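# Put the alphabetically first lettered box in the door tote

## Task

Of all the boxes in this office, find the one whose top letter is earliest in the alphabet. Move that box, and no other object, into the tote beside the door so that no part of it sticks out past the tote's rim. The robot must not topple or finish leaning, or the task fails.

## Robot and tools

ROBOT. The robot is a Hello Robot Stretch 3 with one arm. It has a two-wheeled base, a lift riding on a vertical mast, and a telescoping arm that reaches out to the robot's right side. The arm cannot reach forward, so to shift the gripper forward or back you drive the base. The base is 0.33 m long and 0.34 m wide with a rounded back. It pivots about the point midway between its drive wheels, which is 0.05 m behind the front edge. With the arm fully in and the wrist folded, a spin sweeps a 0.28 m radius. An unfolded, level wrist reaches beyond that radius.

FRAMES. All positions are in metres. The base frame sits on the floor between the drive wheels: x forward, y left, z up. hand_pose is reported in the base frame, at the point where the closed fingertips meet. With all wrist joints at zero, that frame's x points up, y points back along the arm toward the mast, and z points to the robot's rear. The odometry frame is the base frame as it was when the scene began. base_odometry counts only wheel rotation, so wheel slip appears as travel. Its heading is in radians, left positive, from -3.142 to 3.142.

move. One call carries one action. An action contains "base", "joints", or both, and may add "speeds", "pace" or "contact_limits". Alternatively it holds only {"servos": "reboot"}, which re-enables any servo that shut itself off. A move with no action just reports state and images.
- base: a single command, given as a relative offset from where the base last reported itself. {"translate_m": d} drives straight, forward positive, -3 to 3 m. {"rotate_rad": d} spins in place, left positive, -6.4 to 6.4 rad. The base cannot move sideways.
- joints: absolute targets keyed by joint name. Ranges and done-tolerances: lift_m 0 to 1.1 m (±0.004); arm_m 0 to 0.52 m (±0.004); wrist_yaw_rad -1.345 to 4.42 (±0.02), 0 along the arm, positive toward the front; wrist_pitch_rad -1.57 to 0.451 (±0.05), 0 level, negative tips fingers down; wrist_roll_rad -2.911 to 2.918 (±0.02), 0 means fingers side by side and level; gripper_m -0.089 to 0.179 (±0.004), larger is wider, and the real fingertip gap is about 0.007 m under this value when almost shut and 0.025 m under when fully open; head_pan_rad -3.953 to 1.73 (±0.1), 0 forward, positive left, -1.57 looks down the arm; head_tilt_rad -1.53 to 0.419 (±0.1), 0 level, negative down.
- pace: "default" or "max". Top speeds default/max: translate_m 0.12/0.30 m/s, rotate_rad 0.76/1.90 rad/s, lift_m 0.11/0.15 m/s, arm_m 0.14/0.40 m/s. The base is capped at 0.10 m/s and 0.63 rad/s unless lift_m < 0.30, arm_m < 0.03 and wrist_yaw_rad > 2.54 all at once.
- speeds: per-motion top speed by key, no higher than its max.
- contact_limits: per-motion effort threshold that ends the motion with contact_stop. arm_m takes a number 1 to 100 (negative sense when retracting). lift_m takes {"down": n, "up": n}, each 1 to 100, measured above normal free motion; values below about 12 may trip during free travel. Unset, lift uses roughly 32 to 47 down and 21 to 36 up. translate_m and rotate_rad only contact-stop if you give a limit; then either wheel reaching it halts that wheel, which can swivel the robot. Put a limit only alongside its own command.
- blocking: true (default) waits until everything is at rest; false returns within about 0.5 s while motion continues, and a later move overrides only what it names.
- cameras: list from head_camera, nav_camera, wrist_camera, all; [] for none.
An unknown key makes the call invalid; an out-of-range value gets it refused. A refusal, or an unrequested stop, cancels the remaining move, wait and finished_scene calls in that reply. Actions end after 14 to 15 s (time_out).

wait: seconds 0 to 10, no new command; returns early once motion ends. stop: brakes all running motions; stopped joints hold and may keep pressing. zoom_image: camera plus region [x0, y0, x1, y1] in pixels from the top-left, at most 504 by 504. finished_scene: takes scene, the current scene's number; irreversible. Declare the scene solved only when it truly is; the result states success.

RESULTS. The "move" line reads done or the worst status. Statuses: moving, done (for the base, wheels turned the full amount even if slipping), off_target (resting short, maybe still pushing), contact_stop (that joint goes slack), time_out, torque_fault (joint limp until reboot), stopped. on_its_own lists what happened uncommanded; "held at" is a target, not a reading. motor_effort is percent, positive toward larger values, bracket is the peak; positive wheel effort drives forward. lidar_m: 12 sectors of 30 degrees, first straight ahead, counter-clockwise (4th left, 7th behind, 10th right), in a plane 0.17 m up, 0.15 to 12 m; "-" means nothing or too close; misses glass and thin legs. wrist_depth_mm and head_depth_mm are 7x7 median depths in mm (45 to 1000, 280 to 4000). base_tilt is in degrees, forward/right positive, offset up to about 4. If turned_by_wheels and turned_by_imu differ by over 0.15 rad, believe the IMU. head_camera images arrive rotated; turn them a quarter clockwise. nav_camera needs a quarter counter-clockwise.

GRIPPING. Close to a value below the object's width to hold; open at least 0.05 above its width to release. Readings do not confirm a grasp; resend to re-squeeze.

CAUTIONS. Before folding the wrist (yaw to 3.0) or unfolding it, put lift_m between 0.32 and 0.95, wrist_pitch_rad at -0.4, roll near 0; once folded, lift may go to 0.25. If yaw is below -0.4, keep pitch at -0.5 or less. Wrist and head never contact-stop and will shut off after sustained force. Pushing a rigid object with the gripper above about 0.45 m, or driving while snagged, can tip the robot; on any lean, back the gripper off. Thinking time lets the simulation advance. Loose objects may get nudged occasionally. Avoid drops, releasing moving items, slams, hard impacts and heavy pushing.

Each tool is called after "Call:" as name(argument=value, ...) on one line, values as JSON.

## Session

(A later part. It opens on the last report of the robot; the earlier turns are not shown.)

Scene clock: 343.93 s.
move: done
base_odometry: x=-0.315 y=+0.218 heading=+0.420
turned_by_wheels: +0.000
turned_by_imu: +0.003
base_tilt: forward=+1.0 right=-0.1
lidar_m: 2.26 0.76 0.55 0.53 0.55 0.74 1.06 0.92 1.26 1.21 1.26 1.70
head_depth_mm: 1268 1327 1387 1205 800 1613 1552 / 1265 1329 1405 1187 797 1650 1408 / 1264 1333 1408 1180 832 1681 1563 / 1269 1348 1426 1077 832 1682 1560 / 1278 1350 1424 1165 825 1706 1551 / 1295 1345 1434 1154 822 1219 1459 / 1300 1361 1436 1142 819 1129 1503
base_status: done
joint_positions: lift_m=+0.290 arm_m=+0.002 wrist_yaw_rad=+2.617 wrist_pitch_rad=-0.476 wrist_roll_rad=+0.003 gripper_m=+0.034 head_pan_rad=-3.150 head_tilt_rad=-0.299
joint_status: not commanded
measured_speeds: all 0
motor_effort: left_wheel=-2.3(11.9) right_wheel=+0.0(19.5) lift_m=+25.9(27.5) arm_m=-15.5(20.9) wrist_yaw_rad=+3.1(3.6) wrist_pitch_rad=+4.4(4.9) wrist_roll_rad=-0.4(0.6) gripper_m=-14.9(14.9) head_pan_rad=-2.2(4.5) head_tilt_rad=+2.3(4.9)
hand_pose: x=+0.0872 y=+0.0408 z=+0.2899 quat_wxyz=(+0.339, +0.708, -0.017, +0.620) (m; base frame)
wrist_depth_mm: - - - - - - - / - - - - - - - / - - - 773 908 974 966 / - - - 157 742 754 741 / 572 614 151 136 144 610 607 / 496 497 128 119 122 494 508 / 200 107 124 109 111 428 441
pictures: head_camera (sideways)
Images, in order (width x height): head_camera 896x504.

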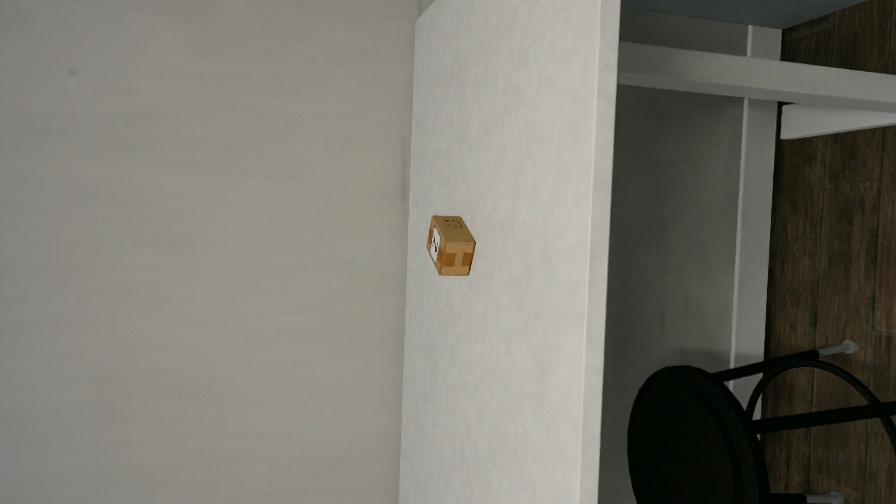

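Call:
zoom_image(camera="head_camera", region=[420, 210, 485, 280])

Call:
move(base={"translate_m": 1.5}, joints={"head_pan_rad": -1.57, "head_tilt_rad": -0.7}, pace="max", cameras=["head_camera"])

Scaled by 7.200 from the camera's 896x504 image, which has a finer 1280x720 frame.

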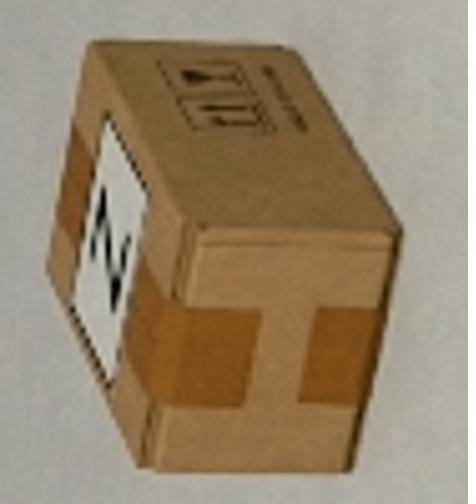

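Scene clock: 353.47 s.
move: done
base_odometry: x=+1.054 y=+0.830 heading=+0.420
turned_by_wheels: +0.000
turned_by_imu: +0.000
base_tilt: forward=+1.0 right=-0.3
lidar_m: 0.77 0.83 1.13 0.67 0.57 0.76 2.05 1.72 1.25 1.19 1.12 0.82
head_depth_mm: 1004 1123 1266 1469 1616 1379 1191 / 1010 1132 1281 1480 1616 1375 1200 / 1017 1134 1290 1490 1617 1368 1201 / 1025 1145 1301 1497 1613 1374 1195 / 1028 1152 1302 1508 1607 1321 1175 / 1035 1149 1314 1523 1597 1310 1173 / 1041 1163 1322 1545 1597 1371 1195
base_status: done
joint_positions: lift_m=+0.290 arm_m=+0.002 wrist_yaw_rad=+2.617 wrist_pitch_rad=-0.476 wrist_roll_rad=+0.003 gripper_m=+0.034 head_pan_rad=-1.570 head_tilt_rad=-0.701
joint_status: all done
measured_speeds: all 0
motor_effort: left_wheel=+5.0(17.8) right_wheel=+3.7(11.3) lift_m=+24.2(25.8) arm_m=-8.8(13.6) wrist_yaw_rad=+2.8(3.4) wrist_pitch_rad=+4.6(5.0) wrist_roll_rad=-0.3(0.6) gripper_m=-13.6(14.8) head_pan_rad=-2.8(4.8) head_tilt_rad=-1.8(5.3)
hand_pose: x=+0.0872 y=+0.0408 z=+0.2899 quat_wxyz=(+0.339, +0.708, -0.017, +0.620) (m; base frame)
wrist_depth_mm: - - - - - - - / - - - - - - - / - 970 957 986 967 - - / 752 741 744 158 734 737 - / 587 602 151 136 144 607 612 / 499 497 128 120 122 495 504 / 199 108 124 109 111 428 439
pictures: head_camera (sideways)
Images, in order (width x height): head_camera 896x504.

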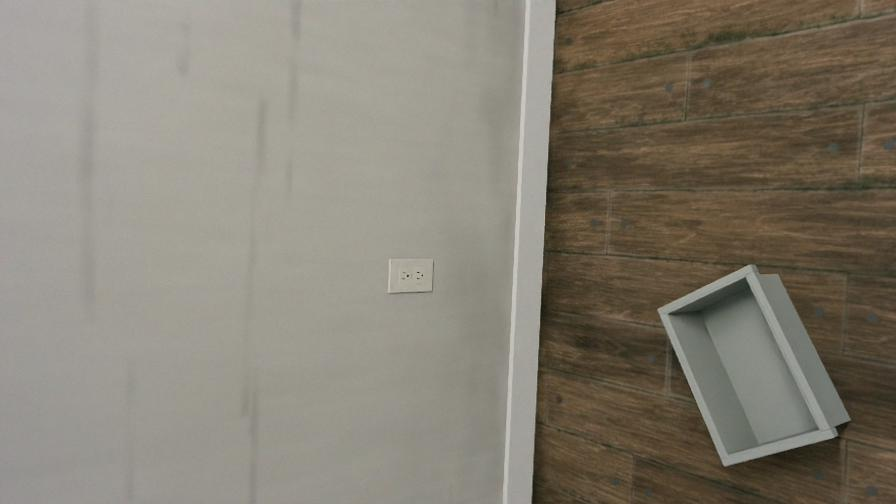

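Call:
move(base={"translate_m": 0.2}, joints={"lift_m": 0.45}, speeds={"lift_m": 0.15, "translate_m": 0.1}, cameras=[])

Call:
move(joints={"wrist_yaw_rad": 0.5}, speeds={"wrist_yaw_rad": 1.0}, cameras=[])

Call:
move(joints={"wrist_pitch_rad": -1.0, "arm_m": 0.34}, speeds={"arm_m": 0.2}, cameras=["wrist_camera", "head_camera"])

Scene clock: 375.20 s.
move: done
base_odometry: x=+1.237 y=+0.912 heading=+0.420
turned_by_wheels: +0.000
turned_by_imu: +0.000
base_tilt: forward=+1.0 right=-0.3
lidar_m: 0.57 0.62 0.84 2.25 0.68 0.76 2.05 1.72 1.24 1.19 0.84 0.61
head_depth_mm: 999 1119 1269 1464 1614 1373 1197 / 1006 1134 1279 1475 1608 1377 1189 / 1012 1128 1287 1492 1606 1347 1183 / 1019 1144 1295 1495 1591 1310 1171 / 1027 1141 1297 1513 1607 1376 1173 / 1033 1153 1314 1523 1613 1375 1198 / 1037 1160 1323 1512 1578 1370 1196
base_status: done
joint_positions: lift_m=+0.450 arm_m=+0.002 wrist_yaw_rad=+2.617 wrist_pitch_rad=-0.476 wrist_roll_rad=+0.003 gripper_m=+0.034 head_pan_rad=-1.570 head_tilt_rad=-0.701
joint_status: all done
measured_speeds: all 0
motor_effort: left_wheel=+12.7(17.8) right_wheel=-2.6(9.2) lift_m=+30.5(33.6) arm_m=-3.8(6.4) wrist_yaw_rad=+2.9(3.5) wrist_pitch_rad=+4.4(4.9) wrist_roll_rad=-0.1(0.6) gripper_m=-13.3(15.4) head_pan_rad=-3.3(4.9) head_tilt_rad=-0.9(2.1)
hand_pose: x=+0.0872 y=+0.0408 z=+0.4499 quat_wxyz=(+0.339, +0.708, -0.017, +0.620) (m; base frame)
wrist_depth_mm: - - - - - - - / - - - - - - - / - - - - - - - / - - - 158 - - - / 851 855 151 136 143 - 471 / 697 715 128 119 122 124 497 / 198 117 124 109 111 586 582
pictures: none
No camera images: "cameras" was empty.

Scene clock: 377.97 s.
move: done
base_odometry: x=+1.237 y=+0.912 heading=+0.420
turned_by_wheels: +0.000
turned_by_imu: +0.000
base_tilt: forward=+1.0 right=-0.3
lidar_m: 0.57 0.62 0.84 2.25 0.68 0.77 2.05 1.72 1.24 1.19 0.84 0.61
head_depth_mm: 1002 1119 1268 1465 1601 1374 1197 / 1010 1128 1272 1481 1592 1369 1195 / 1017 1133 1289 1486 1607 1340 1178 / 1016 1139 1290 1505 1604 1315 1154 / 1027 1142 1305 1519 1605 1373 746 / 1032 1157 1315 1521 1605 1368 1193 / 1036 1167 1330 1517 1567 1367 1189
base_status: not commanded
joint_positions: lift_m=+0.450 arm_m=+0.002 wrist_yaw_rad=+0.503 wrist_pitch_rad=-0.476 wrist_roll_rad=+0.003 gripper_m=+0.034 head_pan_rad=-1.570 head_tilt_rad=-0.701
joint_status: all done
measured_speeds: all 0
motor_effort: left_wheel=+12.5(12.7) right_wheel=-2.4(3.0) lift_m=+29.3(30.6) arm_m=-1.7(4.0) wrist_yaw_rad=-2.2(5.5) wrist_pitch_rad=+4.7(4.9) wrist_roll_rad=-0.3(0.7) gripper_m=-14.5(15.2) head_pan_rad=-2.2(4.1) head_tilt_rad=+0.4(1.3)
hand_pose: x=+0.0831 y=-0.3366 z=+0.4499 quat_wxyz=(+0.706, +0.333, -0.625, +0.009) (m; base frame)
wrist_depth_mm: 456 553 719 - - - - / 472 563 765 - - - - / 493 581 875 - - - - / 518 586 - 158 - 953 - / 532 - 150 136 147 844 864 / 550 - 128 120 122 699 715 / - 121 124 109 109 123 615
pictures: none
No camera images: "cameras" was empty.

Scene clock: 381.37 s.
move: done
base_odometry: x=+1.237 y=+0.912 heading=+0.420
turned_by_wheels: +0.000
turned_by_imu: +0.001
base_tilt: forward=+0.9 right=-0.2
lidar_m: 0.57 0.62 0.84 2.25 0.67 0.77 2.05 1.71 1.24 1.19 0.84 0.61
head_depth_mm: 1004 1116 1271 1464 1607 1376 1196 / 1008 1120 1268 1471 1621 697 599 / 1015 1133 1289 1483 1620 776 1188 / 1026 1130 1302 1505 1607 998 1168 / 1023 1149 1300 1518 1620 1374 1173 / 1033 1155 1302 1515 1604 1367 1188 / 1040 1162 1310 1508 1573 1368 1197
base_status: not commanded
joint_positions: lift_m=+0.450 arm_m=+0.340 wrist_yaw_rad=+0.503 wrist_pitch_rad=-1.010 wrist_roll_rad=+0.003 gripper_m=+0.034 head_pan_rad=-1.570 head_tilt_rad=-0.701
joint_status: all done
measured_speeds: all 0
motor_effort: left_wheel=+12.2(12.7) right_wheel=-2.2(3.1) lift_m=+27.7(29.5) arm_m=+24.0(26.4) wrist_yaw_rad=-2.2(2.6) wrist_pitch_rad=+1.7(4.9) wrist_roll_rad=-0.3(0.5) gripper_m=-13.7(15.0) head_pan_rad=-2.2(4.3) head_tilt_rad=+1.1(2.3)
hand_pose: x=+0.0343 y=-0.5866 z=+0.3589 quat_wxyz=(+0.684, +0.485, -0.515, -0.178) (m; base frame)
wrist_depth_mm: 517 594 764 747 732 - - / 531 693 686 694 685 673 - / 631 644 643 641 626 630 624 / 590 596 595 156 591 586 585 / 556 552 150 135 142 544 542 / 519 516 128 119 122 504 507 / 495 121 124 109 111 472 479
pictures: head_camera (sideways), wrist_camera
Images, in order (width x height): head_camera 896x504, wrist_camera 644x364.

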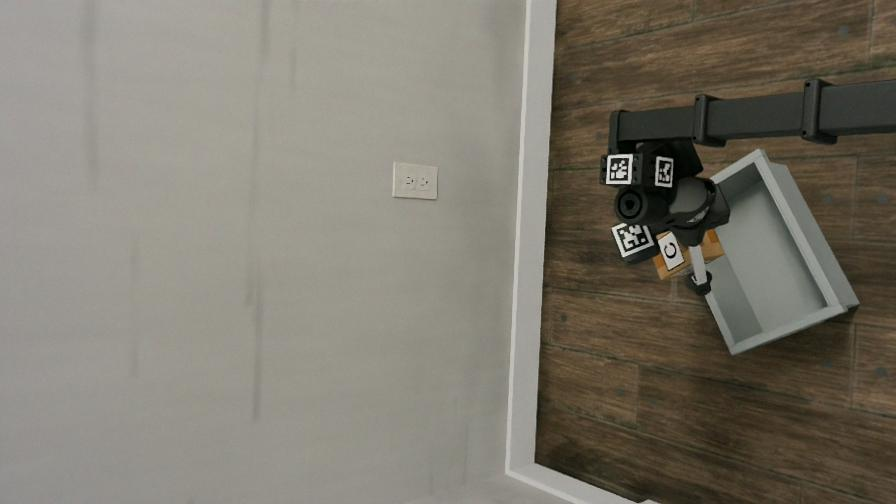

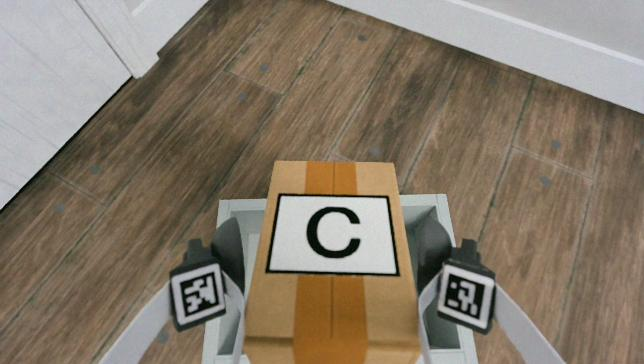

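Call:
move(base={"translate_m": 0.02}, joints={"arm_m": 0.38, "lift_m": 0.2}, speeds={"lift_m": 0.1}, contact_limits={"lift_m": {"down": 14}}, cameras=["wrist_camera"])

Scene clock: 397.53 s.
move: done
base_odometry: x=+1.255 y=+0.920 heading=+0.421
turned_by_wheels: +0.000
turned_by_imu: +0.001
base_tilt: forward=+0.9 right=-0.3
lidar_m: 0.55 0.60 0.82 2.18 0.68 0.76 2.05 1.72 1.24 1.19 0.81 0.59
head_depth_mm: 999 1123 1270 1458 1602 1381 1192 / 1010 1129 1278 1479 1607 1369 1171 / 1015 1131 1280 1484 1613 953 1158 / 1012 1138 1296 1496 1615 1249 1169 / 1026 1139 1304 1510 1610 1368 1171 / 1035 1157 1311 1532 1612 1377 1193 / 1036 1154 1318 1494 1533 1362 1198
base_status: done
joint_positions: lift_m=+0.200 arm_m=+0.380 wrist_yaw_rad=+0.503 wrist_pitch_rad=-1.011 wrist_roll_rad=+0.003 gripper_m=+0.034 head_pan_rad=-1.570 head_tilt_rad=-0.700
joint_status: all done
measured_speeds: all 0
motor_effort: left_wheel=+8.9(13.0) right_wheel=+3.6(7.1) lift_m=+22.3(23.7) arm_m=+23.7(27.5) wrist_yaw_rad=-2.3(2.7) wrist_pitch_rad=+1.7(2.2) wrist_roll_rad=-0.4(0.5) gripper_m=-13.9(14.8) head_pan_rad=-2.5(4.7) head_tilt_rad=+1.6(2.3)
contact_limits: lift_m down 14 (down: maximum 72; up: maximum 65)
hand_pose: x=+0.0342 y=-0.6264 z=+0.1088 quat_wxyz=(+0.684, +0.485, -0.515, -0.179) (m; base frame)
wrist_depth_mm: 397 391 392 392 389 386 383 / 362 361 360 358 355 355 351 / 334 190 192 191 190 190 191 / 177 213 244 156 237 239 182 / 165 221 152 135 143 246 173 / 163 193 128 119 121 231 184 / 161 118 128 109 111 217 176
pictures: wrist_camera
Images, in order (width x height): wrist_camera 644x364.

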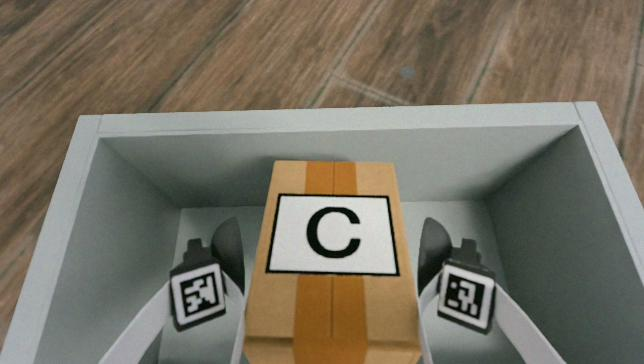

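Call:
move(joints={"arm_m": 0.366, "lift_m": 0.14}, speeds={"lift_m": 0.05}, contact_limits={"lift_m": {"down": 13}}, cameras=["wrist_camera"])

Call:
move(joints={"lift_m": 0.105}, speeds={"lift_m": 0.025}, contact_limits={"lift_m": {"down": 13}}, cameras=["wrist_camera"])

Scene clock: 406.43 s.
move: done
base_odometry: x=+1.255 y=+0.920 heading=+0.421
turned_by_wheels: +0.000
turned_by_imu: +0.001
base_tilt: forward=+0.8 right=+0.0
lidar_m: 0.55 0.60 0.82 2.18 0.67 0.77 2.06 1.71 1.24 1.20 0.81 0.59
head_depth_mm: 999 1120 1270 1468 1605 1381 1207 / 1007 1124 1272 1476 1625 1380 1204 / 1015 1134 1283 1474 1605 1315 979 / 1016 1140 1293 1511 1602 1304 1153 / 1023 1149 1299 1517 1593 1357 1177 / 1030 1145 1311 1517 1607 1370 1192 / 1041 1164 1317 1498 1534 1366 1193
base_status: not commanded
joint_positions: lift_m=+0.140 arm_m=+0.366 wrist_yaw_rad=+0.503 wrist_pitch_rad=-1.011 wrist_roll_rad=+0.003 gripper_m=+0.034 head_pan_rad=-1.570 head_tilt_rad=-0.700
joint_status: all done
measured_speeds: all 0
motor_effort: left_wheel=+8.7(9.0) right_wheel=+3.0(3.8) lift_m=+21.2(26.9) arm_m=-17.5(25.1) wrist_yaw_rad=-1.8(2.4) wrist_pitch_rad=+1.6(2.2) wrist_roll_rad=-0.3(0.4) gripper_m=-14.0(14.8) head_pan_rad=-2.4(3.6) head_tilt_rad=+1.2(2.3)
contact_limits: lift_m down 13 (down: maximum 72; up: maximum 65)
hand_pose: x=+0.0342 y=-0.6124 z=+0.0488 quat_wxyz=(+0.684, +0.485, -0.515, -0.179) (m; base frame)
wrist_depth_mm: 141 138 139 140 139 139 144 / 149 160 162 164 165 174 164 / 149 192 204 207 210 212 181 / 147 211 237 156 234 233 182 / 147 209 152 135 142 220 182 / 153 172 128 119 122 204 184 / 145 108 131 109 111 188 189
pictures: wrist_camera
Images, in order (width x height): wrist_camera 644x364.

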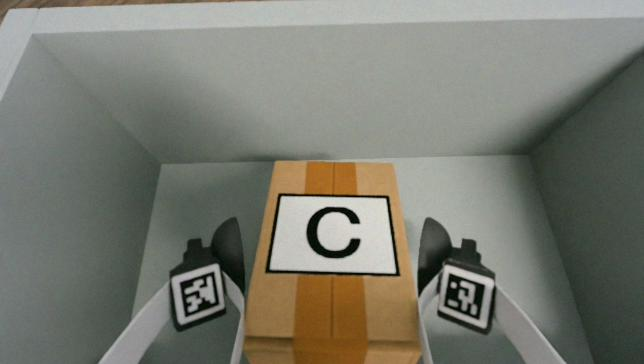

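Scene clock: 408.37 s.
move: done
base_odometry: x=+1.255 y=+0.920 heading=+0.421
turned_by_wheels: +0.000
turned_by_imu: +0.000
base_tilt: forward=+0.9 right=-0.3
lidar_m: 0.55 0.60 0.82 2.17 0.68 0.77 2.05 1.71 1.24 1.19 0.81 0.59
head_depth_mm: 1006 1123 1266 1468 1606 1370 1196 / 1010 1131 1279 1471 1604 1373 1190 / 1015 1132 1282 1489 1612 1343 987 / 1018 1138 1293 1500 1618 1312 1158 / 1023 1142 1308 1500 1600 1373 1174 / 1031 1152 1318 1513 1613 1373 1196 / 1037 1164 1321 1506 1531 1369 1198
base_status: not commanded
joint_positions: lift_m=+0.105 arm_m=+0.366 wrist_yaw_rad=+0.503 wrist_pitch_rad=-1.001 wrist_roll_rad=+0.003 gripper_m=+0.034 head_pan_rad=-1.570 head_tilt_rad=-0.700
joint_status: all done
measured_speeds: all 0
motor_effort: left_wheel=+8.4(9.0) right_wheel=+3.3(3.8) lift_m=+17.8(22.6) arm_m=-7.8(17.7) wrist_yaw_rad=-1.4(2.4) wrist_pitch_rad=-0.1(2.1) wrist_roll_rad=-0.3(0.4) gripper_m=-13.7(15.2) head_pan_rad=-2.0(3.5) head_tilt_rad=+1.1(2.1)
contact_limits: lift_m down 13 (down: maximum 72; up: maximum 65)
hand_pose: x=+0.0353 y=-0.6144 z=+0.0149 quat_wxyz=(+0.685, +0.483, -0.517, -0.175) (m; base frame)
wrist_depth_mm: 137 133 134 135 136 137 143 / 149 160 161 164 165 165 164 / 149 192 202 193 206 208 181 / 148 197 201 141 194 198 181 / 147 185 152 128 147 185 180 / 154 174 128 117 120 174 169 / 146 107 160 110 123 161 163
pictures: wrist_camera
Images, in order (width x height): wrist_camera 644x364.

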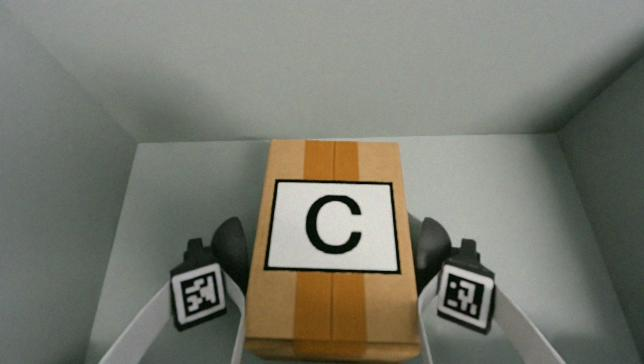

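Call:
move(joints={"gripper_m": 0.13}, cameras=[])

Call:
move(joints={"lift_m": 0.4}, cameras=["wrist_camera"])

Scene clock: 411.77 s.
move: done
base_odometry: x=+1.255 y=+0.920 heading=+0.421
turned_by_wheels: +0.000
turned_by_imu: +0.001
base_tilt: forward=+1.0 right=+0.0
lidar_m: 0.55 0.60 0.81 2.17 0.68 0.76 2.05 1.71 1.24 1.20 0.81 0.59
head_depth_mm: 1002 1124 1269 1459 1600 1373 1201 / 1012 1126 1270 1473 1601 1368 1193 / 1014 1131 1277 1486 1606 1340 991 / 1016 1138 1289 1498 1615 1318 1154 / 1025 1145 1301 1505 1613 1368 1174 / 1034 1156 1313 1522 1609 1365 1193 / 1038 1161 1320 1506 1537 1368 1190
base_status: not commanded
joint_positions: lift_m=+0.105 arm_m=+0.366 wrist_yaw_rad=+0.496 wrist_pitch_rad=-1.002 wrist_roll_rad=+0.003 gripper_m=+0.130 head_pan_rad=-1.570 head_tilt_rad=-0.700
joint_status: all done
measured_speeds: all 0
motor_effort: left_wheel=+7.8(8.4) right_wheel=+3.3(3.9) lift_m=+22.4(23.9) arm_m=+9.7(9.7) wrist_yaw_rad=+3.8(4.1) wrist_pitch_rad=+0.0(1.6) wrist_roll_rad=-0.1(0.5) gripper_m=+0.9(94.7) head_pan_rad=-2.4(3.3) head_tilt_rad=-0.2(2.5)
contact_limits: lift_m down 13 (down: maximum 72; up: maximum 65)
hand_pose: x=+0.0344 y=-0.6145 z=+0.0148 quat_wxyz=(+0.684, +0.481, -0.518, -0.178) (m; base frame)
wrist_depth_mm: 137 133 134 136 137 138 140 / 151 160 162 165 166 175 162 / 150 192 203 188 200 206 180 / 149 197 199 143 192 197 180 / 149 186 186 133 183 183 179 / 147 126 170 125 126 125 167 / - 160 162 119 159 160 159
pictures: none
No camera images: "cameras" was empty.

Scene clock: 415.27 s.
move: done
base_odometry: x=+1.255 y=+0.920 heading=+0.421
turned_by_wheels: +0.000
turned_by_imu: +0.001
base_tilt: forward=+1.1 right=-0.1
lidar_m: 0.55 0.60 0.81 2.18 0.68 0.77 2.05 1.71 1.25 1.19 0.81 0.59
head_depth_mm: 1004 1120 1267 1456 1594 1384 1197 / 1003 1128 1279 1474 1619 1292 638 / 1011 1134 1286 1481 1607 836 1180 / 1020 1141 1295 1502 1611 1282 1173 / 1027 1147 1304 1506 1612 1369 1173 / 1028 1151 1311 1523 1606 1369 1194 / 1033 1156 1328 1507 1533 1373 1197
base_status: not commanded
joint_positions: lift_m=+0.400 arm_m=+0.366 wrist_yaw_rad=+0.497 wrist_pitch_rad=-1.006 wrist_roll_rad=+0.003 gripper_m=+0.130 head_pan_rad=-1.570 head_tilt_rad=-0.700
joint_status: all done
measured_speeds: all 0
motor_effort: left_wheel=+7.9(8.1) right_wheel=+3.3(3.9) lift_m=+29.2(33.1) arm_m=+23.7(24.4) wrist_yaw_rad=+3.7(4.1) wrist_pitch_rad=+0.9(1.2) wrist_roll_rad=-0.2(0.4) gripper_m=+0.6(1.4) head_pan_rad=-2.1(3.7) head_tilt_rad=+1.2(2.2)
hand_pose: x=+0.0341 y=-0.6138 z=+0.3094 quat_wxyz=(+0.684, +0.482, -0.517, -0.179) (m; base frame)
wrist_depth_mm: 498 671 693 680 662 - - / 495 619 631 624 623 619 596 / 573 579 582 575 577 578 569 / 543 538 544 534 533 526 526 / 504 500 381 - - 501 495 / 466 126 - 416 - 125 461 / - 435 - 400 423 329 432
pictures: wrist_camera
Images, in order (width x height): wrist_camera 644x364.

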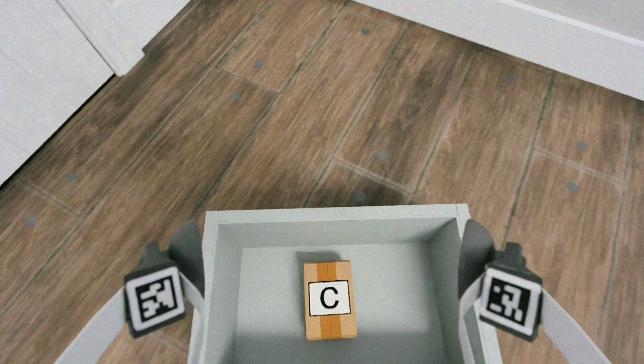

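Box C rests flat inside the tote.

Call:
finished_scene(scene=2, done=true)

The scene is finished: the task was done.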